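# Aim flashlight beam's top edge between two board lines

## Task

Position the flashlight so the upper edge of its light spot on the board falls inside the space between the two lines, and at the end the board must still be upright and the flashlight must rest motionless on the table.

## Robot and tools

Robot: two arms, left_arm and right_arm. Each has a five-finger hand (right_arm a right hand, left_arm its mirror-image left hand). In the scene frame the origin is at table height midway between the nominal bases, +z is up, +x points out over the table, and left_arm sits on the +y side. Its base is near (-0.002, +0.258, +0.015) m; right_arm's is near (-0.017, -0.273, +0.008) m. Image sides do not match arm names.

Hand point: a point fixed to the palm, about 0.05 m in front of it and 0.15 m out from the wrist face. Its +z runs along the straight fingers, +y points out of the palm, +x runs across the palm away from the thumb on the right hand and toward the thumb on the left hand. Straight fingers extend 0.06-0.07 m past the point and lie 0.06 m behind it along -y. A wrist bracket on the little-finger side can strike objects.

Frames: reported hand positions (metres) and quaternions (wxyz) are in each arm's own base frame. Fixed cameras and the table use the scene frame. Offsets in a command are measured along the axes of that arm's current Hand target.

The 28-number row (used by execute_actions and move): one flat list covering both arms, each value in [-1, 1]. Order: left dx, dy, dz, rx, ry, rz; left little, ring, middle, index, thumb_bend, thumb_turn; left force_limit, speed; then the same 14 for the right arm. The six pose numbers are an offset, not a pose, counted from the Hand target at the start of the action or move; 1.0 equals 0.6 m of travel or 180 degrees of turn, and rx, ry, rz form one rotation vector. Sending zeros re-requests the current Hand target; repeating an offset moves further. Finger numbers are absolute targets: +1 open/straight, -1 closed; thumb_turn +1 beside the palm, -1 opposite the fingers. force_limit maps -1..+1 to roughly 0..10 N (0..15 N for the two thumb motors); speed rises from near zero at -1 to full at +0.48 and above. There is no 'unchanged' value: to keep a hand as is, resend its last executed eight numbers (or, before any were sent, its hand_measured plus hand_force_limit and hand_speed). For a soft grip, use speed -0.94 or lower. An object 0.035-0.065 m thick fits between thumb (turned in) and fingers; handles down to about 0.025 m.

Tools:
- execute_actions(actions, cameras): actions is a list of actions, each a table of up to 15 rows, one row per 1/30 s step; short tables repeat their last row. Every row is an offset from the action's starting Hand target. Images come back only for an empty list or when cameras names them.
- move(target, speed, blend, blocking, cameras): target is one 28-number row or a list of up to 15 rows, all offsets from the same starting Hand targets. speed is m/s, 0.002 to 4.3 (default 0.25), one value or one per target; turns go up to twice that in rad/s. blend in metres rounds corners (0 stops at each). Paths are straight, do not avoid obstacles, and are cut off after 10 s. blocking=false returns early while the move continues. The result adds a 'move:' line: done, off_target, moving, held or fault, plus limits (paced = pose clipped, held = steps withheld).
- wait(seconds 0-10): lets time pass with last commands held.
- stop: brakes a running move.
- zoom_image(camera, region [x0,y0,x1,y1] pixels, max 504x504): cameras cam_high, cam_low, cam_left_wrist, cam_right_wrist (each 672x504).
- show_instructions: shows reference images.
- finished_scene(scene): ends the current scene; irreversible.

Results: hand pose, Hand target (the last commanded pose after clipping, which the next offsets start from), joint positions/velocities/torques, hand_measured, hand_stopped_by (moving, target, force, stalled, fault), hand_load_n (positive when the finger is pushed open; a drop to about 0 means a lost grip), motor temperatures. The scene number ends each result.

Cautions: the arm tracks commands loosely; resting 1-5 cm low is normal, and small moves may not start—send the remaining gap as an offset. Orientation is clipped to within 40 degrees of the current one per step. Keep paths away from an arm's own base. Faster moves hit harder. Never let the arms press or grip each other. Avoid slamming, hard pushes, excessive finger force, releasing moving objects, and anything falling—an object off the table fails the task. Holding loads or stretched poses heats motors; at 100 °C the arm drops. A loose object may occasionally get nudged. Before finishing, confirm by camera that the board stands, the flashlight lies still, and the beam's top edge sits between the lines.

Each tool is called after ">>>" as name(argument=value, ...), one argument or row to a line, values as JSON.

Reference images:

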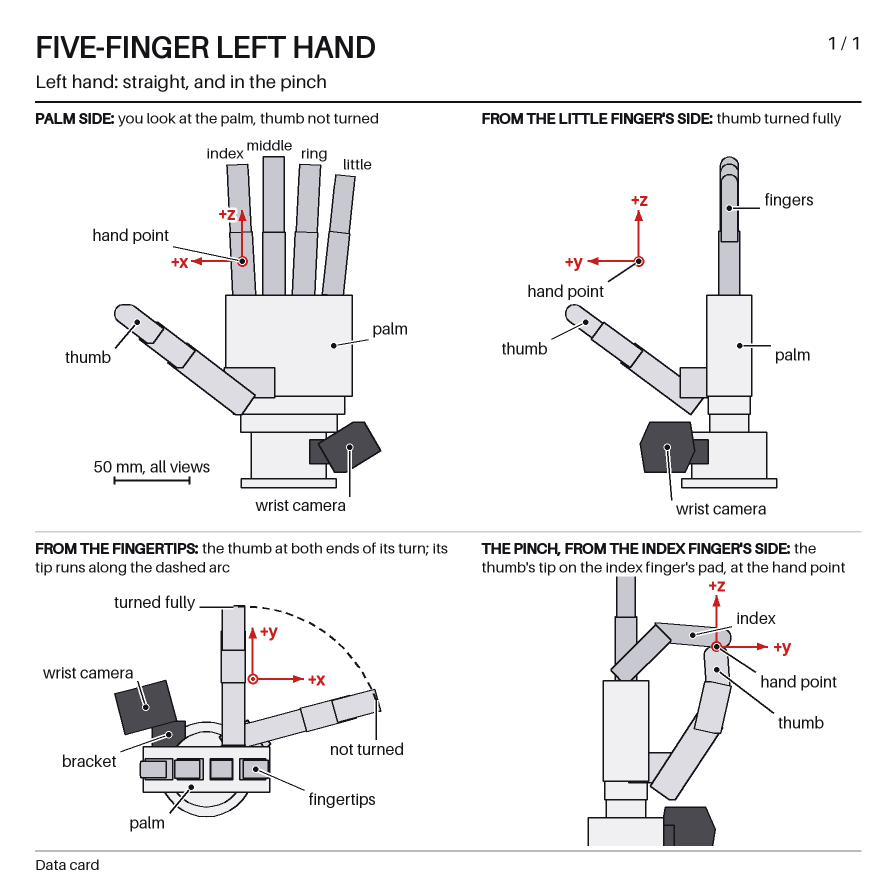

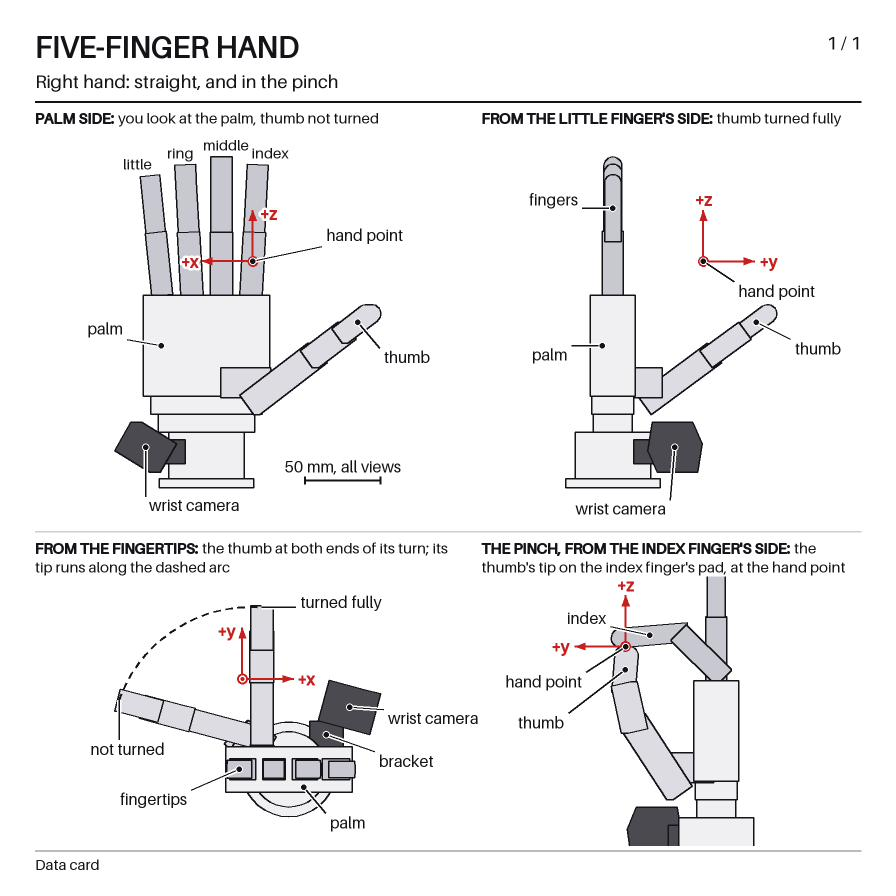

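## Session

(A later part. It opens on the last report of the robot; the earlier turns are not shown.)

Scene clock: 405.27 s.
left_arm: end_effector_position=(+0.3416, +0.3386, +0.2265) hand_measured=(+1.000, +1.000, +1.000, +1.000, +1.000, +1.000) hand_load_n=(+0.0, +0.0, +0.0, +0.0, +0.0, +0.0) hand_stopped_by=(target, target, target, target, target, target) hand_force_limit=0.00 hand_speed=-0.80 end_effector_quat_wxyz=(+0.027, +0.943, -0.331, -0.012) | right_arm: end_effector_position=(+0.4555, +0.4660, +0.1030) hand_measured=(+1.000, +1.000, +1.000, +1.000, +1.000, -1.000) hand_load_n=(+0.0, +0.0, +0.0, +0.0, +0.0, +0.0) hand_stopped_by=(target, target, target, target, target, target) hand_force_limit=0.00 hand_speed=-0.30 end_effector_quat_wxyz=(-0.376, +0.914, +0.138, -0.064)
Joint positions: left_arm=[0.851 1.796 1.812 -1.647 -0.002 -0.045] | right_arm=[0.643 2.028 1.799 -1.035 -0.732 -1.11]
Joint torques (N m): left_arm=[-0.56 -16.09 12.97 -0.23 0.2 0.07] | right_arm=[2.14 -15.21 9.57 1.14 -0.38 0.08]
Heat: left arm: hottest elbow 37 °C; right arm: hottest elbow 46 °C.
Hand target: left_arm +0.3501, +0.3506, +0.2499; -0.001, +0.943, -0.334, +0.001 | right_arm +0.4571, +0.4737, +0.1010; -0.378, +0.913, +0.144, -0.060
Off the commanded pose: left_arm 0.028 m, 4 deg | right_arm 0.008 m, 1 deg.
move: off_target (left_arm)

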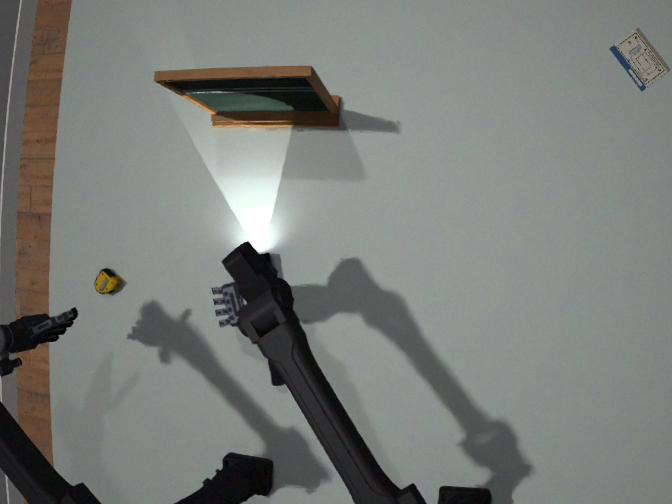

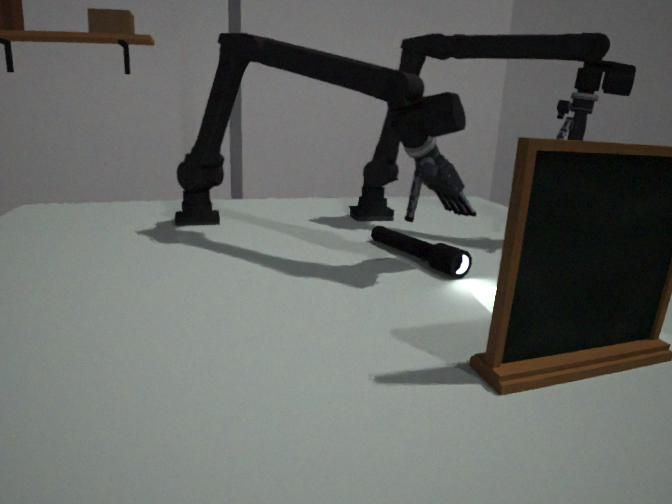

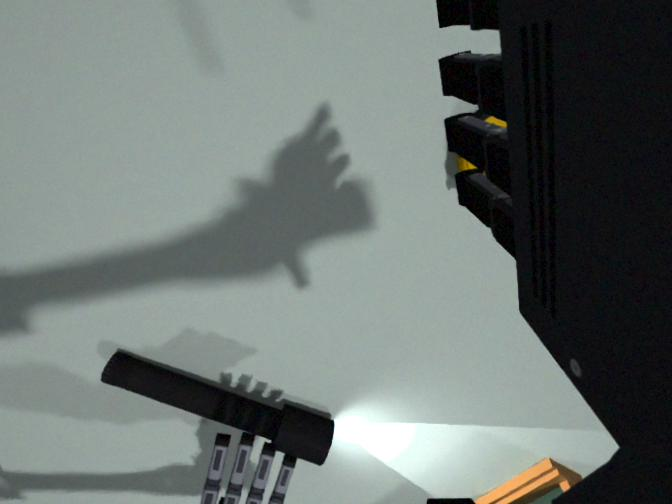

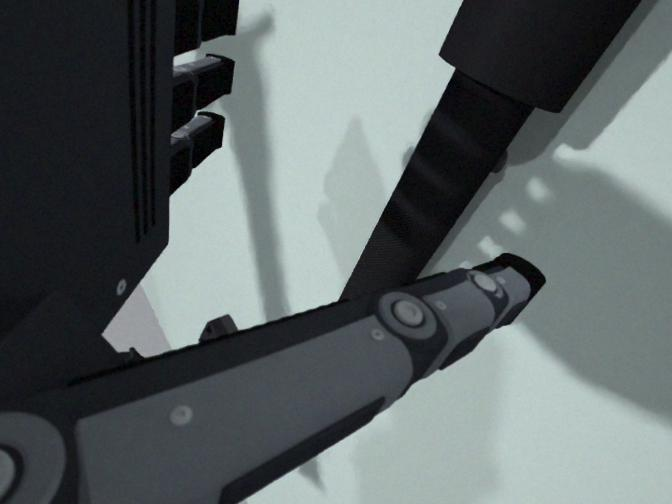

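>>> move(
  target=[0,0,0,0,0,0,1,1,1,1,1,1,0,-0.8, -0.025,0.087,0.087,0,0,0,1,1,1,1,1,-1,0,-0.3],
  speed=0.1,
  cameras=["all"],
)

>>> zoom_image(
  camera="cam_left_wrist",
  region=[80, 300, 380, 504],
)

>>> zoom_image(
  camera="cam_low",
  region=[330, 130, 530, 300],
)

Scene clock: 418.07 s.
left_arm: end_effector_position=(+0.3416, +0.3386, +0.2265) hand_measured=(+1.000, +1.000, +1.000, +1.000, +1.000, +1.000) hand_load_n=(+0.0, +0.0, +0.0, +0.0, +0.0, +0.0) hand_stopped_by=(target, target, target, target, target, target) hand_force_limit=0.00 hand_speed=-0.80 end_effector_quat_wxyz=(+0.027, +0.943, -0.331, -0.012) | right_arm: end_effector_position=(+0.4437, +0.4630, +0.0344) hand_measured=(+1.000, +1.000, +1.000, +1.000, +1.000, -1.000) hand_load_n=(+0.0, +0.0, +0.0, +0.0, +0.0, +0.0) hand_stopped_by=(target, target, target, target, target, target) hand_force_limit=0.00 hand_speed=-0.30 end_effector_quat_wxyz=(-0.378, +0.912, +0.144, -0.059)
Joint positions: left_arm=[0.851 1.796 1.812 -1.647 -0.002 -0.045] | right_arm=[0.651 2.049 1.643 -0.842 -0.73 -1.108]
Joint torques (N m): left_arm=[-0.67 -16.03 12.98 -0.21 0.2 0.07] | right_arm=[2.32 -14.45 8.75 1.13 -0.37 0.13]
Heat: left arm: hottest elbow 38 °C; right arm: hottest elbow 45 °C.
Hand target: left_arm +0.3501, +0.3506, +0.2499; -0.001, +0.943, -0.334, +0.001 | right_arm +0.4428, +0.4690, +0.0271; -0.378, +0.913, +0.144, -0.060
Off the commanded pose: left_arm 0.028 m, 4 deg | right_arm 0.009 m, 0 deg.
move: off_target (left_arm)

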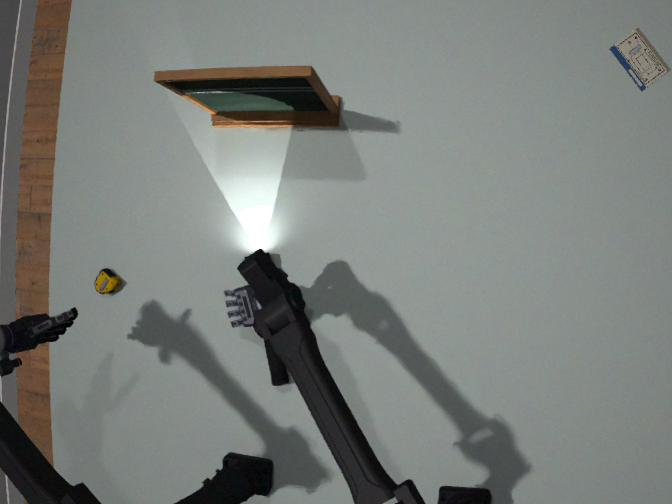

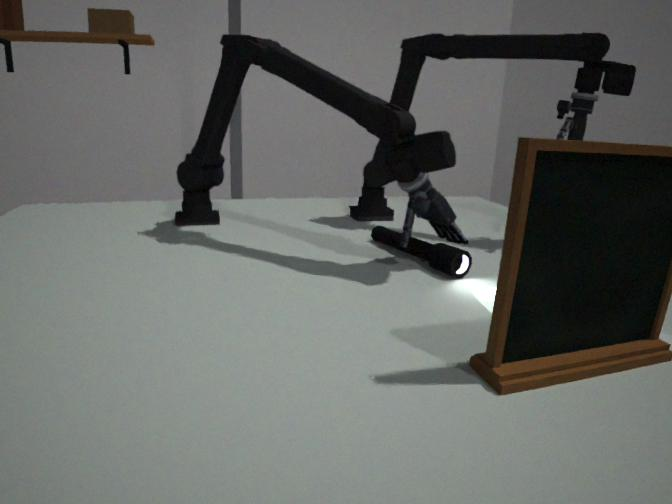

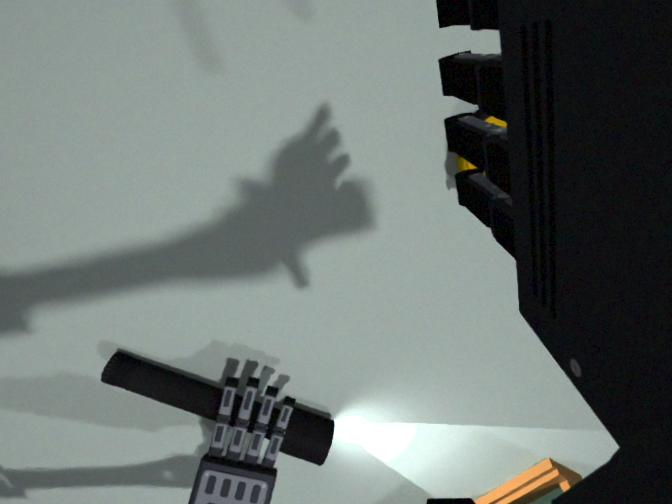

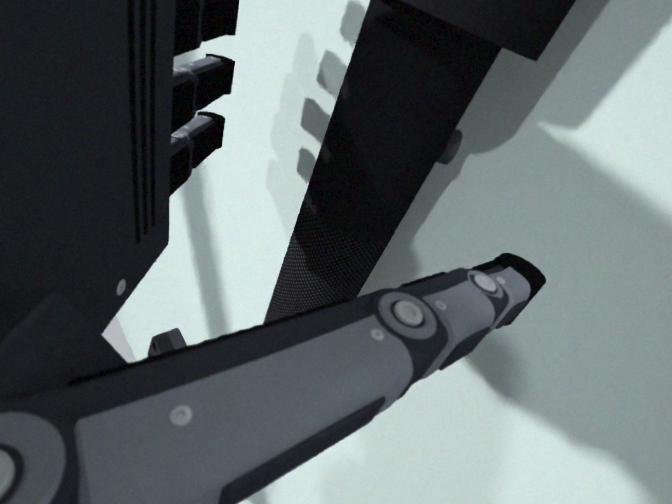

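Scaled by 1.680 from the camera's 672x504 image, which has a finer 960x720 frame.

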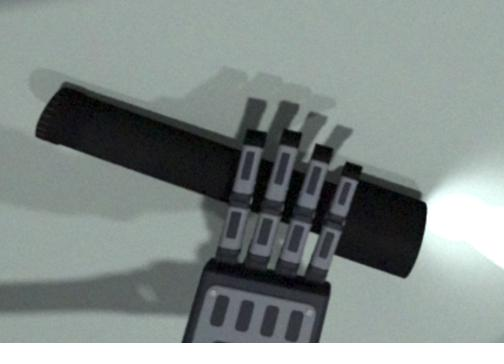

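Scaled by 2.520 from the camera's 672x504 image, which has a finer 960x720 frame.

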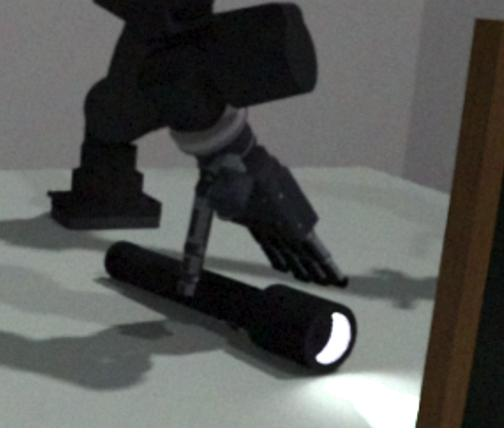

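>>> move(
  target=[0,0,0,0,0,0,1,1,1,1,1,1,0,-0.8, -0.025,0.014,0.014,0,0,0,1,1,1,1,1,-1,0,-0.3],
  speed=0.1,
  cameras=[],
)

>>> move(
  target=[0,0,0,0,0,0,1,1,1,1,1,1,0,-0.8, 0,0,0,0,0,0,-0.6,-0.6,-0.6,-0.6,-0.6,-1,-0.5,-0.88],
  speed=0.1,
  cameras=["all"],
)

>>> zoom_image(
  camera="cam_left_wrist",
  region=[80, 300, 380, 504],
)

>>> zoom_image(
  camera="cam_low",
  region=[330, 130, 530, 300],
)

Scene clock: 429.40 s.
left_arm: end_effector_position=(+0.3416, +0.3386, +0.2265) hand_measured=(+1.000, +1.000, +1.000, +1.000, +1.000, +1.000) hand_load_n=(+0.0, +0.0, +0.0, +0.0, +0.0, +0.0) hand_stopped_by=(target, target, target, target, target, target) hand_force_limit=0.00 hand_speed=-0.80 end_effector_quat_wxyz=(+0.027, +0.943, -0.331, -0.012) | right_arm: end_effector_position=(+0.4282, +0.4586, +0.0107) hand_measured=(+1.000, +1.000, +1.000, +1.000, +1.000, -1.000) hand_load_n=(+0.0, -0.5, +0.0, +0.0, +0.0, +0.0) hand_stopped_by=(target, target, target, target, target, target) hand_force_limit=0.00 hand_speed=-0.30 end_effector_quat_wxyz=(-0.375, +0.914, +0.143, -0.066)
Joint positions: left_arm=[0.851 1.796 1.812 -1.647 -0.002 -0.045] | right_arm=[0.661 2.049 1.576 -0.785 -0.728 -1.1]
Joint torques (N m): left_arm=[-0.62 -16.09 13.01 -0.23 0.21 0.07] | right_arm=[2.08 -15.68 8.31 1.1 -0.36 0.18]
Heat: left arm: hottest elbow 38 °C; right arm: hottest elbow 44 °C.
Hand target: left_arm +0.3501, +0.3506, +0.2499; -0.001, +0.943, -0.334, +0.001 | right_arm +0.4284, +0.4644, +0.0152; -0.378, +0.913, +0.144, -0.060
Off the commanded pose: left_arm 0.028 m, 4 deg | right_arm 0.007 m, 1 deg.
move: off_target (left_arm)
No camera images: "cameras" was empty.

Scene clock: 433.07 s.
left_arm: end_effector_position=(+0.3416, +0.3386, +0.2265) hand_measured=(+1.000, +1.000, +1.000, +1.000, +1.000, +1.000) hand_load_n=(+0.0, +0.0, +0.0, +0.0, +0.0, +0.0) hand_stopped_by=(target, target, target, target, target, target) hand_force_limit=0.00 hand_speed=-0.80 end_effector_quat_wxyz=(+0.027, +0.943, -0.331, -0.012) | right_arm: end_effector_position=(+0.4262, +0.4647, +0.0119) hand_measured=(-0.136, +0.432, +0.690, +0.044, +0.504, -1.000) hand_load_n=(+5.0, +2.5, +0.0, +1.5, +6.0, +1.0) hand_stopped_by=(force, force, force, force, force, target) hand_force_limit=-0.50 hand_speed=-0.88 end_effector_quat_wxyz=(-0.380, +0.911, +0.148, -0.065)
Joint positions: left_arm=[0.851 1.796 1.812 -1.647 -0.002 -0.045] | right_arm=[0.669 2.049 1.576 -0.773 -0.735 -1.099]
Joint torques (N m): left_arm=[-0.62 -16.03 13.01 -0.21 0.2 0.07] | right_arm=[1.44 -15.68 8.27 0.66 -0.11 0.17]
Motor temperatures (°C): left_arm=[31 32 38 30 28 30] | right_arm=[30 34 43 25 26 26]
Heat: left arm: hottest elbow 38 °C; right arm: hottest elbow 43 °C.
Hand target: left_arm +0.3501, +0.3506, +0.2499; -0.001, +0.943, -0.334, +0.001 | right_arm +0.4285, +0.4645, +0.0153; -0.378, +0.913, +0.144, -0.060
Off the commanded pose: left_arm 0.028 m, 4 deg | right_arm 0.004 m, 1 deg.
move: off_target (left_arm)

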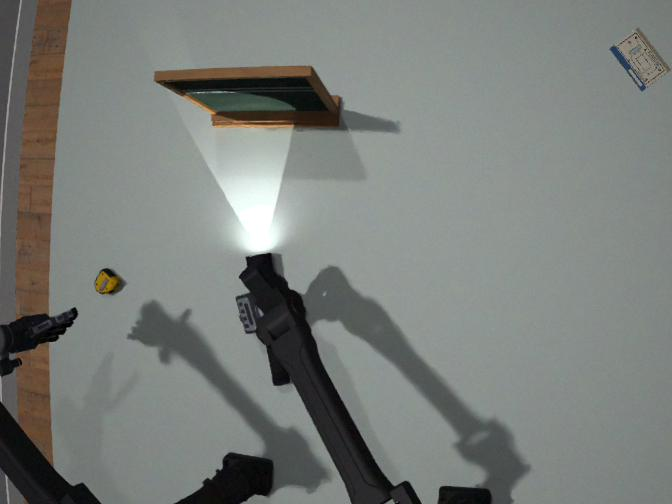

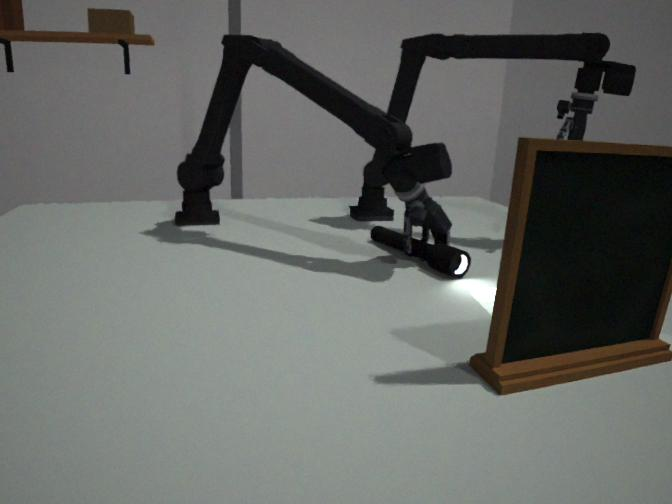

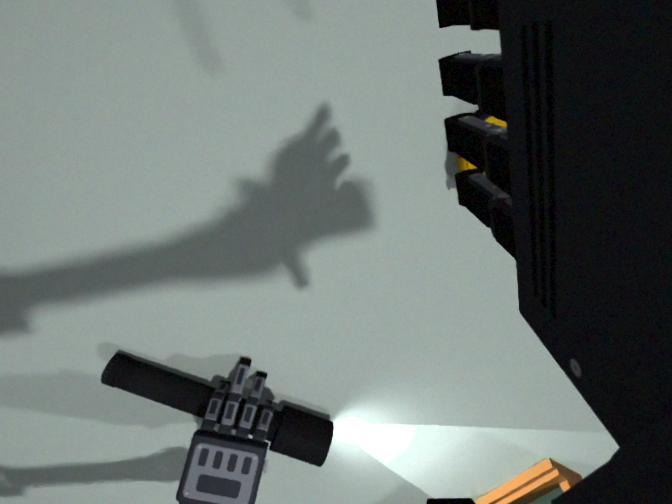

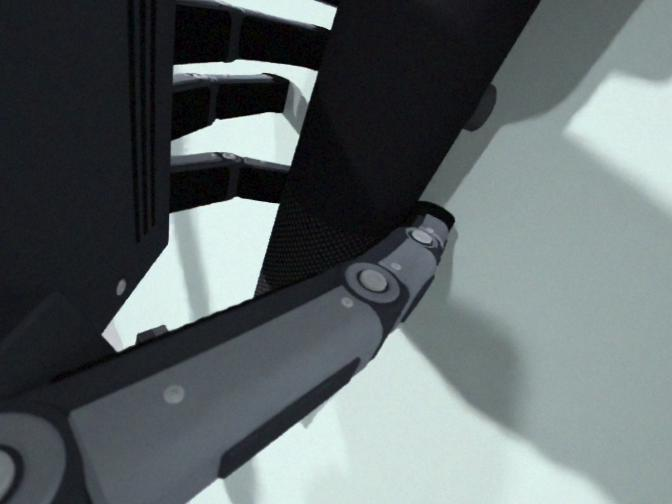

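Scaled by 1.680 from the camera's 672x504 image, which has a finer 960x720 frame.

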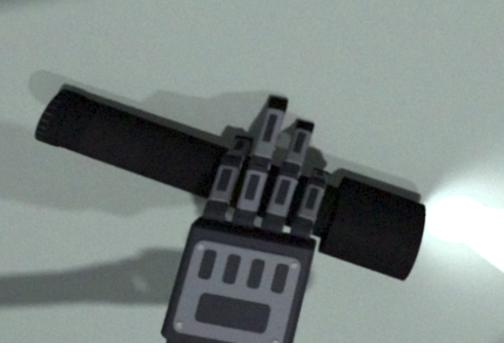

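Scaled by 2.520 from the camera's 672x504 image, which has a finer 960x720 frame.

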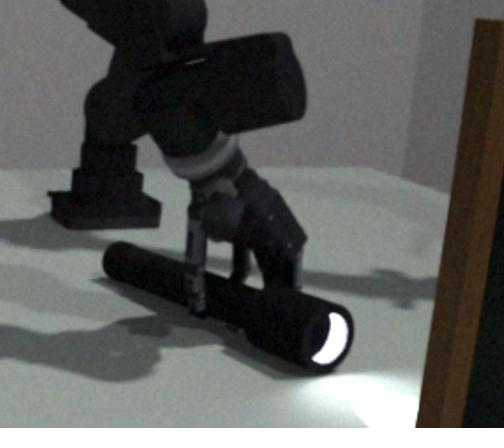

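>>> move(
  target=[0,0,0,0,0,0,1,1,1,1,1,1,0,-0.8, -0.027,-0.0555,0.0485,0,0.0511,0.0511,-0.6,-0.6,-0.6,-0.6,-0.6,-1,-0.5,-0.88],
  speed=0.05,
  cameras=["all"],
)

>>> zoom_image(
  camera="cam_left_wrist",
  region=[80, 300, 380, 504],
)

>>> zoom_image(
  camera="cam_high",
  region=[130, 50, 380, 300],
)

Scene clock: 454.70 s.
left_arm: end_effector_position=(+0.3416, +0.3386, +0.2265) hand_measured=(+1.000, +1.000, +1.000, +1.000, +1.000, +1.000) hand_load_n=(+0.0, +0.0, +0.0, +0.0, -0.5, +0.0) hand_stopped_by=(target, target, target, target, target, target) hand_force_limit=0.00 hand_speed=-0.80 end_effector_quat_wxyz=(+0.027, +0.943, -0.331, -0.012) | right_arm: end_effector_position=(+0.4098, +0.4791, +0.0148) hand_measured=(-0.136, +0.432, +0.690, +0.044, +0.504, -1.000) hand_load_n=(+3.5, -7.0, +0.0, +3.5, +6.0, +1.5) hand_stopped_by=(force, force, force, force, force, target) hand_force_limit=-0.50 hand_speed=-0.88 end_effector_quat_wxyz=(-0.372, +0.928, +0.029, -0.020)
Joint positions: left_arm=[0.851 1.796 1.812 -1.647 -0.002 -0.045] | right_arm=[0.716 1.965 1.434 -0.525 -0.592 -0.756]
Joint torques (N m): left_arm=[-0.73 -16.03 12.98 -0.23 0.2 0.07] | right_arm=[4.72 -14.21 8.59 2.07 -0.3 0.28]
Heat: left arm: hottest elbow 38 °C; right arm: hottest elbow 42 °C.
Hand target: left_arm +0.3501, +0.3506, +0.2499; -0.001, +0.943, -0.334, +0.001 | right_arm +0.3995, +0.5014, +0.0183; -0.382, +0.923, +0.040, -0.017
Off the commanded pose: left_arm 0.028 m, 4 deg | right_arm 0.025 m, 2 deg.
move: off_target (left_arm, right_arm)

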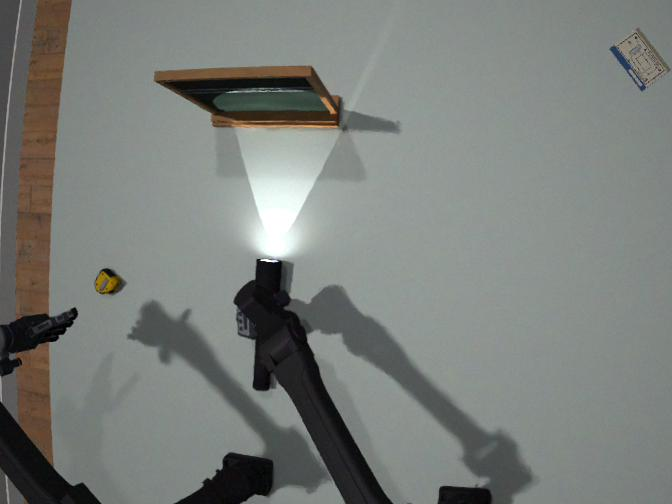

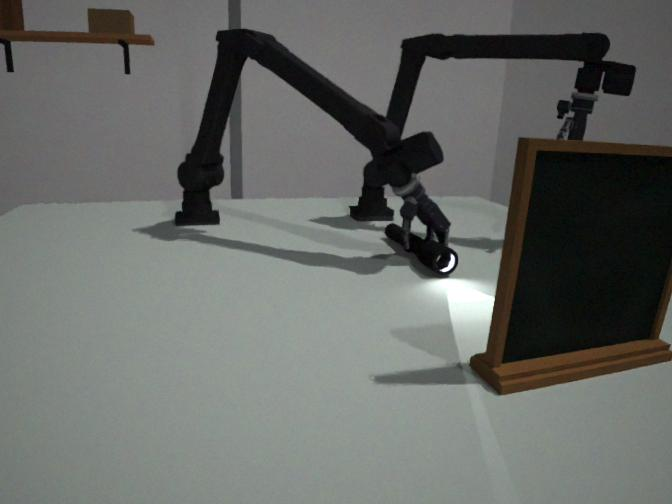

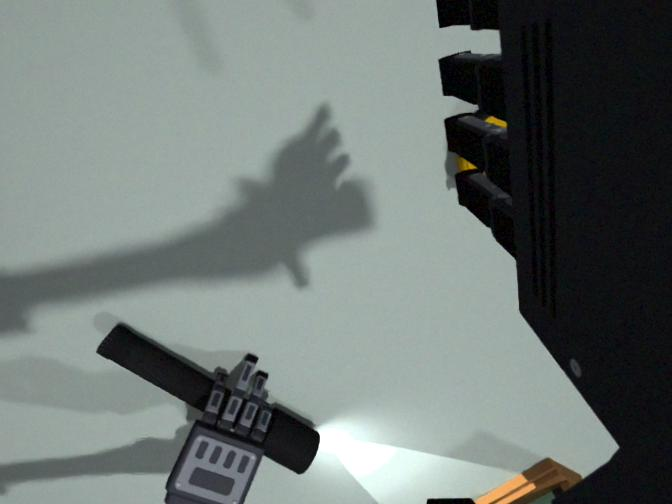

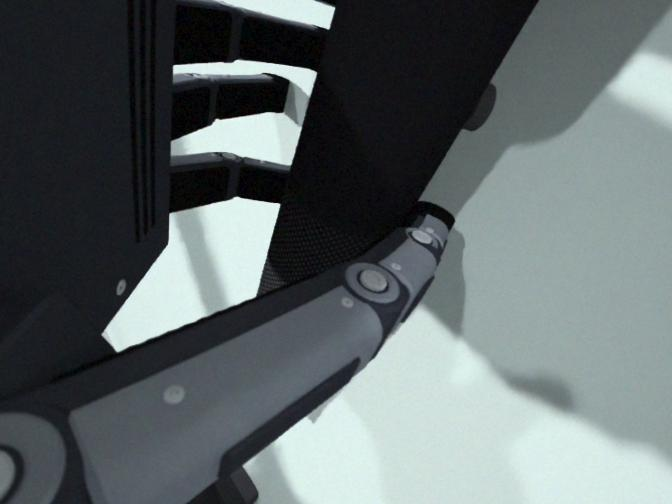

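Scaled by 1.680 from the camera's 672x504 image, which has a finer 960x720 frame.

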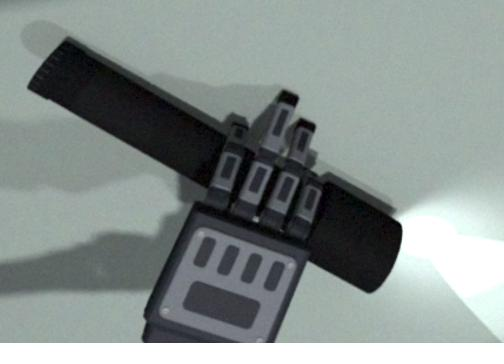

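Scaled by 2.016 from the camera's 672x504 image, which has a finer 960x720 frame.

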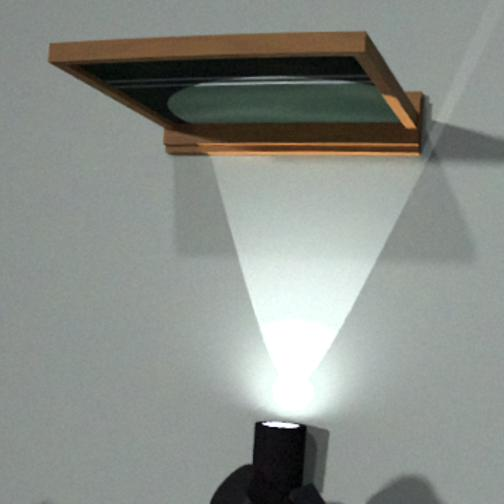

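>>> zoom_image(
  camera="cam_high",
  region=[150, 60, 350, 130],
)

Scaled by 2.520 from the camera's 672x504 image, which has a finer 960x720 frame.

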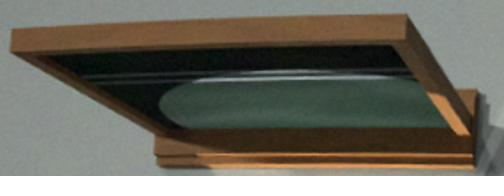

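>>> move(
  target=[0.163,-0.0695,-0.192,-0.0702,0.2694,-0.1333,1,1,1,1,1,1,0,-0.8, 0,0,0,0,0,0,-0.6,-0.6,-0.6,-0.6,-0.6,-1,-0.5,-0.88],
  speed=0.25,
  cameras=["all"],
)

Scene clock: 481.97 s.
left_arm: end_effector_position=(+0.4479, +0.3085, +0.3494) hand_measured=(+1.000, +1.000, +1.000, +1.000, +1.000, +1.000) hand_load_n=(+0.0, +0.0, +0.0, +0.0, +0.0, +0.0) hand_stopped_by=(target, target, target, target, target, target) hand_force_limit=0.00 hand_speed=-0.80 end_effector_quat_wxyz=(+0.229, +0.901, -0.091, +0.356) | right_arm: end_effector_position=(+0.4097, +0.4791, +0.0146) hand_measured=(-0.136, +0.432, +0.690, +0.044, +0.504, -1.000) hand_load_n=(+3.5, -7.5, +0.0, +3.5, +6.0, +1.5) hand_stopped_by=(force, force, force, force, force, target) hand_force_limit=-0.50 hand_speed=-0.88 end_effector_quat_wxyz=(-0.372, +0.928, +0.028, -0.020)
Joint positions: left_arm=[0.946 1.827 1.895 -1.694 0.874 -0.399] | right_arm=[0.716 1.965 1.434 -0.525 -0.592 -0.756]
Joint torques (N m): left_arm=[-0.26 -15.03 12.77 -0.17 0.89 -0.13] | right_arm=[4.54 -14.51 8.61 2.14 -0.3 0.28]
Heat: left arm: hottest elbow 39 °C; right arm: hottest elbow 41 °C.
Hand target: left_arm +0.4521, +0.3211, +0.3653; +0.235, +0.901, -0.106, +0.349 | right_arm +0.3995, +0.5013, +0.0181; -0.382, +0.923, +0.040, -0.017
Off the commanded pose: left_arm 0.021 m, 2 deg | right_arm 0.025 m, 2 deg.
joint sent to its limit (left arm) — joint 4 (wrist pitch), lower limit. The joint targets are off in orientation, not in position.
move: off_target (left_arm, right_arm)

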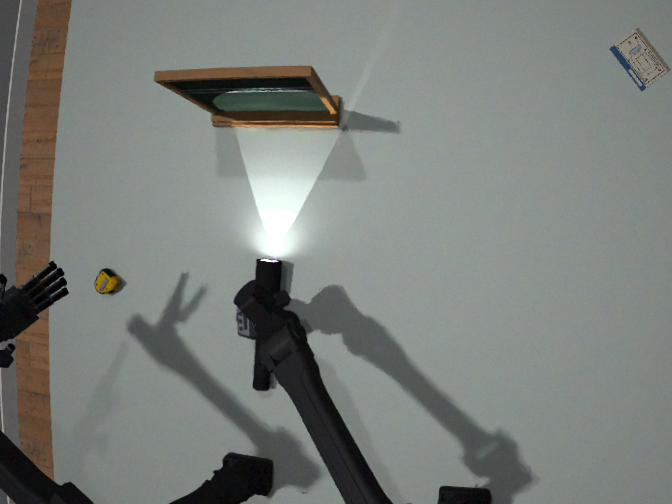

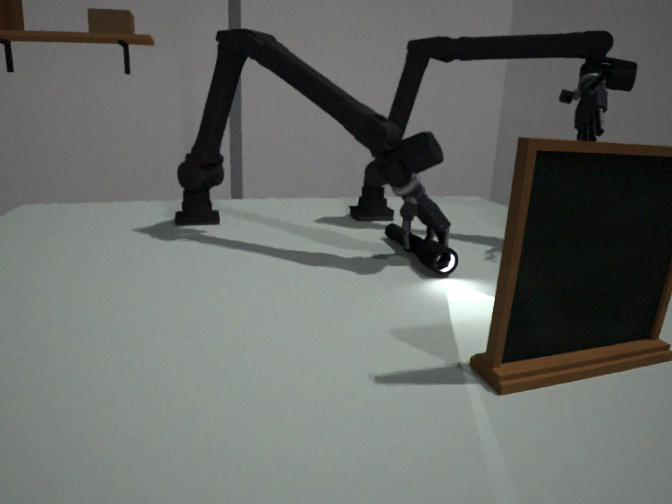

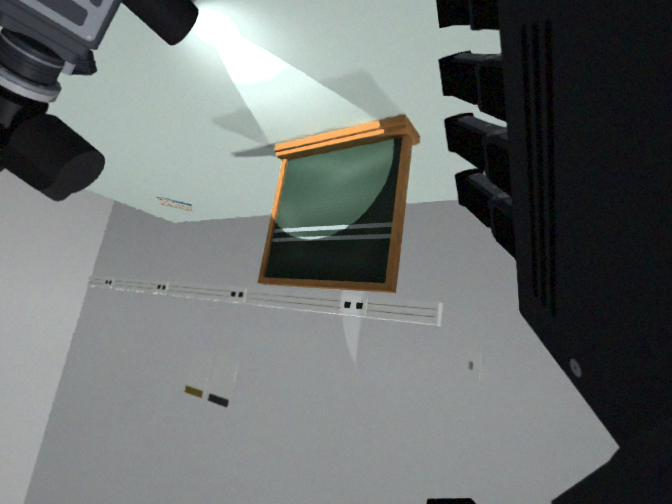

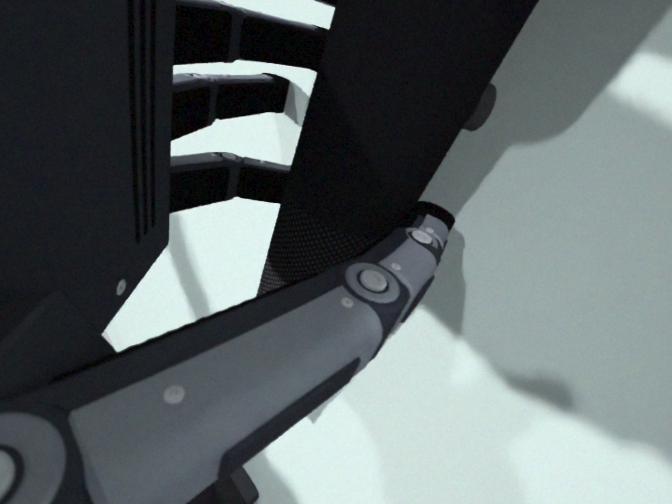

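Excellent view.

>>> zoom_image(
  camera="cam_left_wrist",
  region=[230, 100, 430, 310],
)

Scaled by 2.400 from the camera's 672x504 image, which has a finer 960x720 frame.

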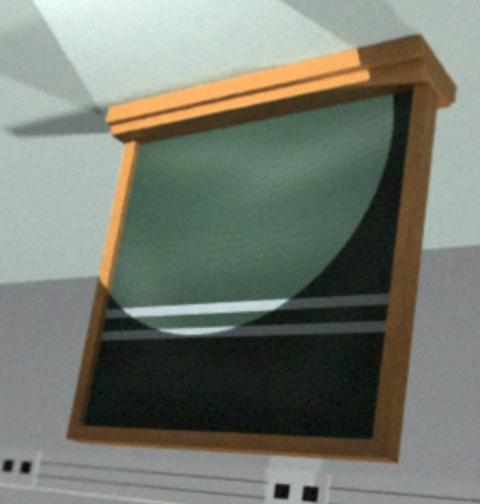

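>>> move(
  target=[0,0,0,0,0,0,1,1,1,1,1,1,0,-0.8, 0.0137,0.0312,-0.023,0,0,0,-0.6,-0.6,-0.6,-0.6,-0.6,-1,-0.5,-0.88],
  speed=0.05,
  cameras=["cam_high","cam_left_wrist"],
)

>>> move(
  target=[0,0,0,0,0,0,1,1,1,1,1,1,0,-0.8, 0,0,0,0,0,0,1,1,1,1,1,-1,-0.5,-0.88],
  speed=0.05,
  cameras=["all"],
)

>>> zoom_image(
  camera="cam_left_wrist",
  region=[230, 100, 430, 310],
)

Scene clock: 497.70 s.
left_arm: end_effector_position=(+0.4480, +0.3085, +0.3493) hand_measured=(+1.000, +1.000, +1.000, +1.000, +1.000, +1.000) hand_load_n=(+0.0, -0.5, +0.0, +0.0, +0.0, +0.0) hand_stopped_by=(target, target, target, target, target, target) hand_force_limit=0.00 hand_speed=-0.80 end_effector_quat_wxyz=(+0.229, +0.901, -0.091, +0.357) | right_arm: end_effector_position=(+0.4101, +0.4775, +0.0139) hand_measured=(-0.136, +0.432, +0.690, +0.044, +0.504, -1.000) hand_load_n=(+2.5, -2.5, +0.0, +4.5, +6.0, +2.5) hand_stopped_by=(force, force, force, force, force, target) hand_force_limit=-0.50 hand_speed=-0.88 end_effector_quat_wxyz=(-0.379, +0.925, +0.032, -0.021)
Joint positions: left_arm=[0.946 1.827 1.895 -1.694 0.874 -0.399] | right_arm=[0.71 1.963 1.424 -0.512 -0.609 -0.764]
Joint torques (N m): left_arm=[-0.26 -15.09 12.77 -0.21 0.88 -0.11] | right_arm=[1.9 -14.62 7.73 1.32 -0.39 -0.03]
Heat: left arm: hottest elbow 40 °C; right arm: hottest elbow 40 °C.
Hand target: left_arm +0.4521, +0.3212, +0.3651; +0.235, +0.901, -0.106, +0.349 | right_arm +0.4096, +0.4792, +0.0148; -0.382, +0.923, +0.040, -0.017
Off the commanded pose: left_arm 0.021 m, 2 deg | right_arm 0.002 m, 1 deg.
joint sent to its limit (left arm) — joint 4 (wrist pitch), lower limit. The joint targets are off in orientation, not in position.
move: off_target (left_arm)
Images, in order (width x height): cam_high 672x504, cam_left_wrist 672x504.

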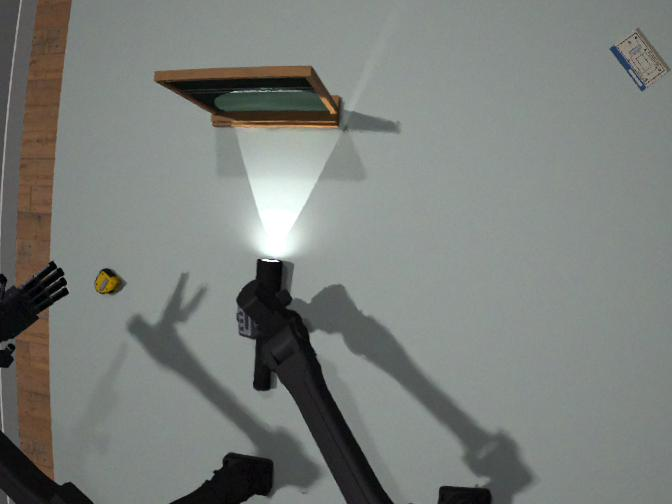

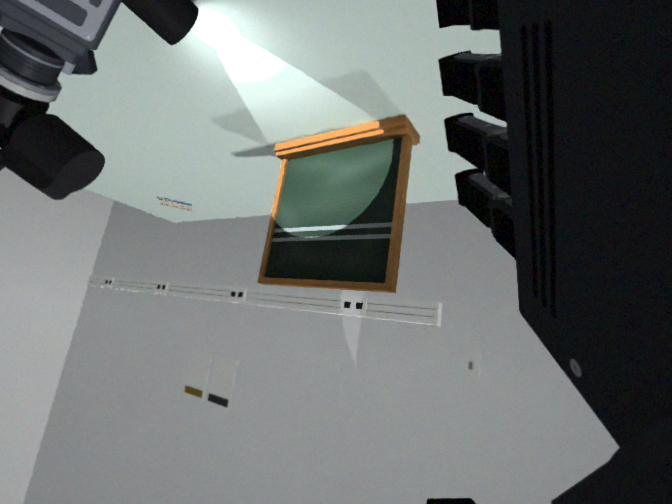

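Scene clock: 501.37 s.
left_arm: end_effector_position=(+0.4480, +0.3085, +0.3493) hand_measured=(+1.000, +1.000, +1.000, +1.000, +1.000, +1.000) hand_load_n=(+0.0, +0.0, +0.0, +0.0, +0.0, +0.0) hand_stopped_by=(target, target, target, target, target, target) hand_force_limit=0.00 hand_speed=-0.80 end_effector_quat_wxyz=(+0.229, +0.901, -0.091, +0.357) | right_arm: end_effector_position=(+0.4100, +0.4747, +0.0131) hand_measured=(+1.000, +1.000, +1.000, +1.000, +1.000, -1.000) hand_load_n=(+0.0, -0.5, +0.0, +0.0, +0.5, +0.0) hand_stopped_by=(target, target, target, target, target, target) hand_force_limit=-0.50 hand_speed=-0.88 end_effector_quat_wxyz=(-0.378, +0.925, +0.031, -0.022)
Joint positions: left_arm=[0.946 1.827 1.895 -1.694 0.874 -0.399] | right_arm=[0.707 1.961 1.418 -0.511 -0.609 -0.765]
Joint torques (N m): left_arm=[-0.26 -14.86 12.77 -0.18 0.87 -0.12] | right_arm=[2.2 -14.45 8.13 1.25 -0.36 -0.03]
Heat: left arm: hottest elbow 40 °C; right arm: hottest elbow 40 °C.
Hand target: left_arm +0.4521, +0.3212, +0.3651; +0.235, +0.901, -0.106, +0.349 | right_arm +0.4097, +0.4793, +0.0148; -0.382, +0.923, +0.040, -0.017
Off the commanded pose: left_arm 0.021 m, 2 deg | right_arm 0.005 m, 1 deg.
joint sent to its limit (left arm) — joint 4 (wrist pitch), lower limit. The joint targets are off in orientation, not in position.
move: off_target (left_arm)

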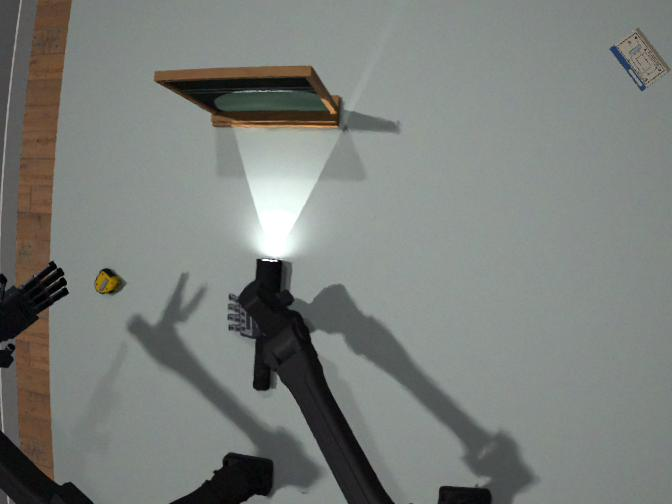

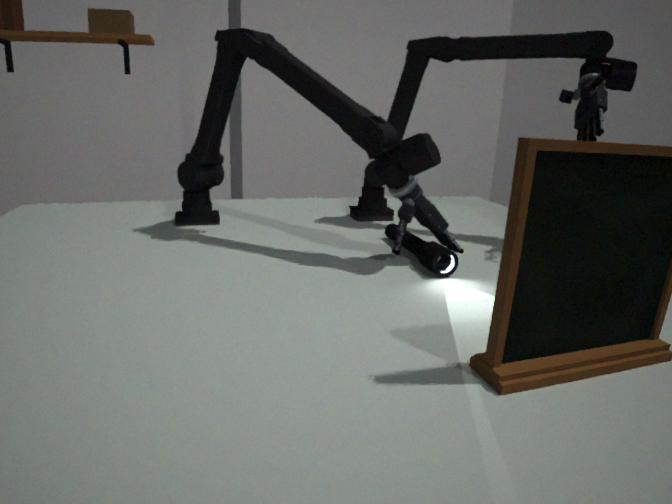

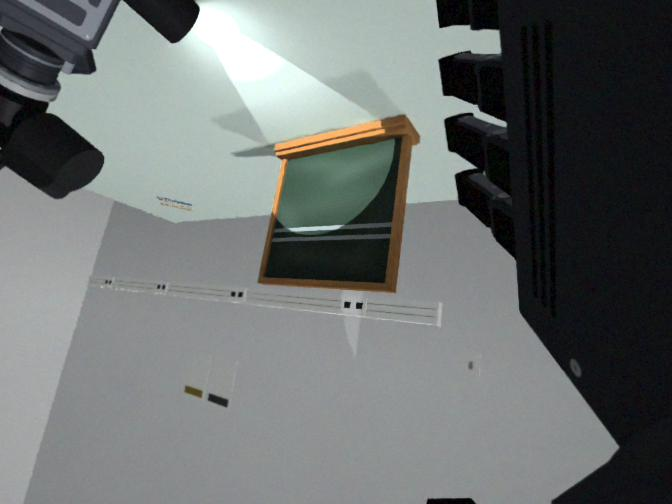

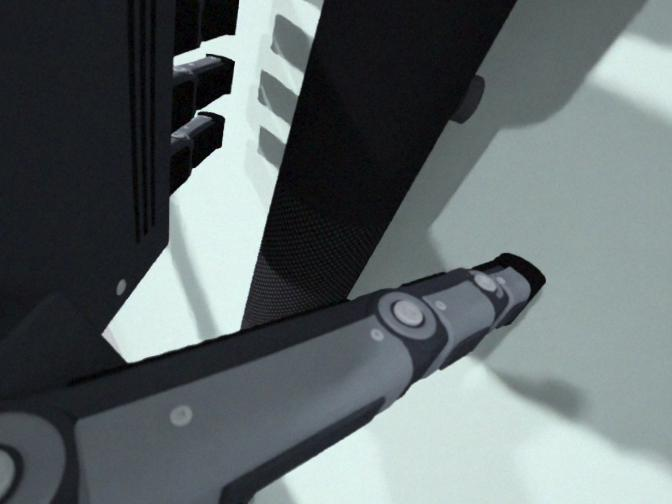

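Scaled by 2.400 from the camera's 672x504 image, which has a finer 960x720 frame.

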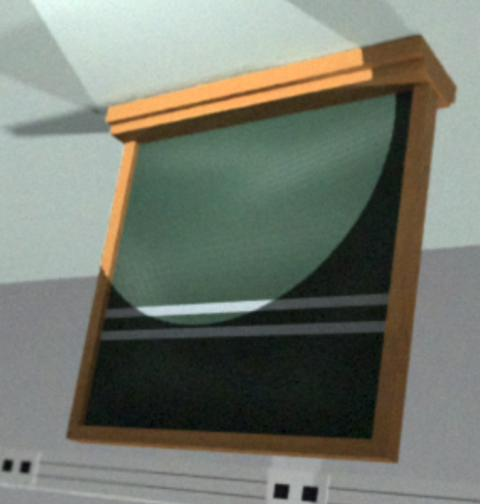

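>>> move(
  target=[0,0,0,0,0,0,1,1,1,1,1,1,0,-0.8, 0,-0.2,-0.2,0,0,0,1,1,1,1,1,-1,-0.5,-0.88],
  speed=0.15,
  cameras=["all"],
)

>>> zoom_image(
  camera="cam_left_wrist",
  region=[230, 100, 430, 310],
)

Scene clock: 509.27 s.
left_arm: end_effector_position=(+0.4480, +0.3085, +0.3493) hand_measured=(+1.000, +1.000, +1.000, +1.000, +1.000, +1.000) hand_load_n=(+0.0, +0.0, +0.0, +0.0, +0.0, +0.0) hand_stopped_by=(target, target, target, target, target, target) hand_force_limit=0.00 hand_speed=-0.80 end_effector_quat_wxyz=(+0.229, +0.901, -0.091, +0.357) | right_arm: end_effector_position=(+0.4004, +0.4666, +0.1519) hand_measured=(+1.000, +1.000, +1.000, +1.000, +1.000, -1.000) hand_load_n=(+0.0, +0.0, +0.0, +0.0, +0.0, +0.0) hand_stopped_by=(target, target, target, target, target, target) hand_force_limit=-0.50 hand_speed=-0.88 end_effector_quat_wxyz=(-0.364, +0.930, +0.024, -0.039)
Joint positions: left_arm=[0.946 1.827 1.895 -1.694 0.874 -0.399] | right_arm=[0.707 1.822 1.607 -0.888 -0.609 -0.765]
Joint torques (N m): left_arm=[-0.21 -15.03 12.77 -0.2 0.88 -0.12] | right_arm=[2.08 -14.86 13.2 0.46 -0.38 -0.02]
Heat: left arm: hottest elbow 40 °C; right arm: hottest elbow 40 °C.
Hand target: left_arm +0.4521, +0.3212, +0.3651; +0.235, +0.901, -0.106, +0.349 | right_arm +0.4097, +0.4792, +0.1845; -0.382, +0.923, +0.040, -0.017
Off the commanded pose: left_arm 0.021 m, 2 deg | right_arm 0.036 m, 4 deg.
joint sent to its limit (left arm) — joint 4 (wrist pitch), lower limit. The joint targets are off in orientation, not in position.
move: off_target (left_arm, right_arm)

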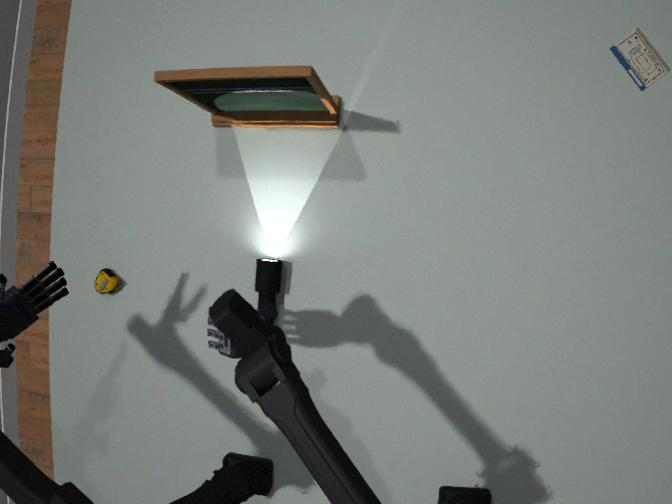

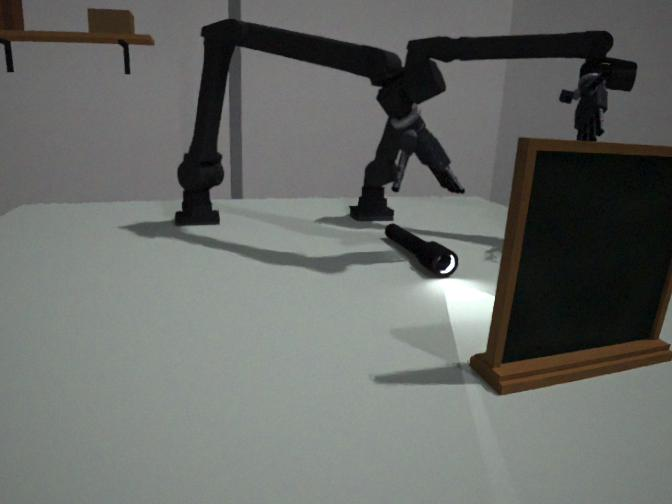

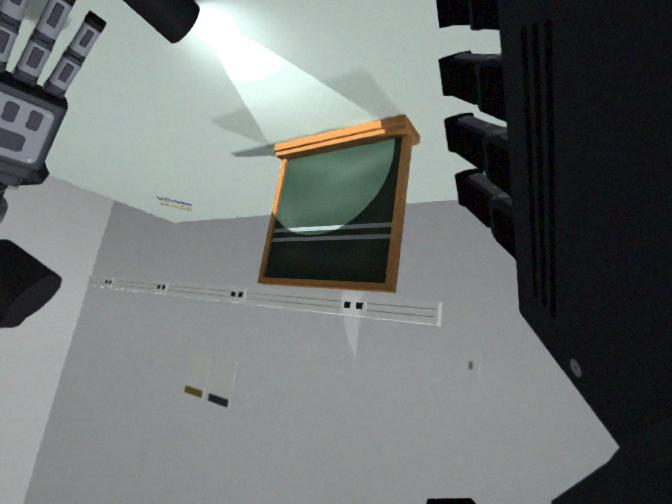

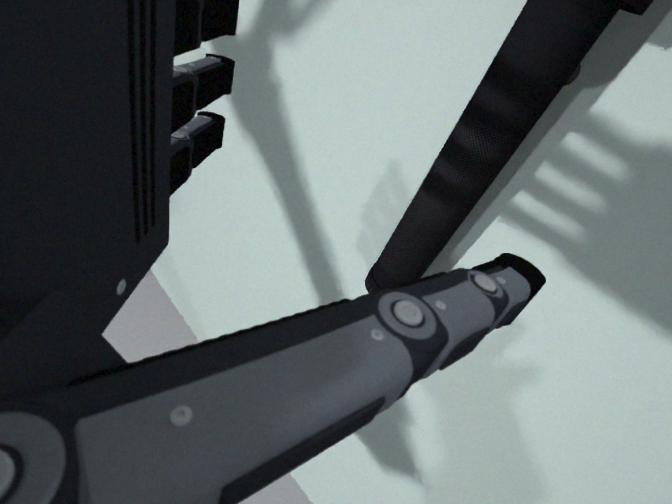

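Scaled by 2.400 from the camera's 672x504 image, which has a finer 960x720 frame.

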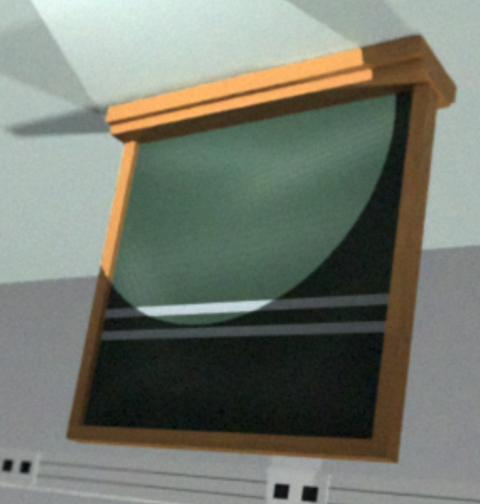

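>>> finished_scene(
  scene=1,
)

The scene is finished: the task was done.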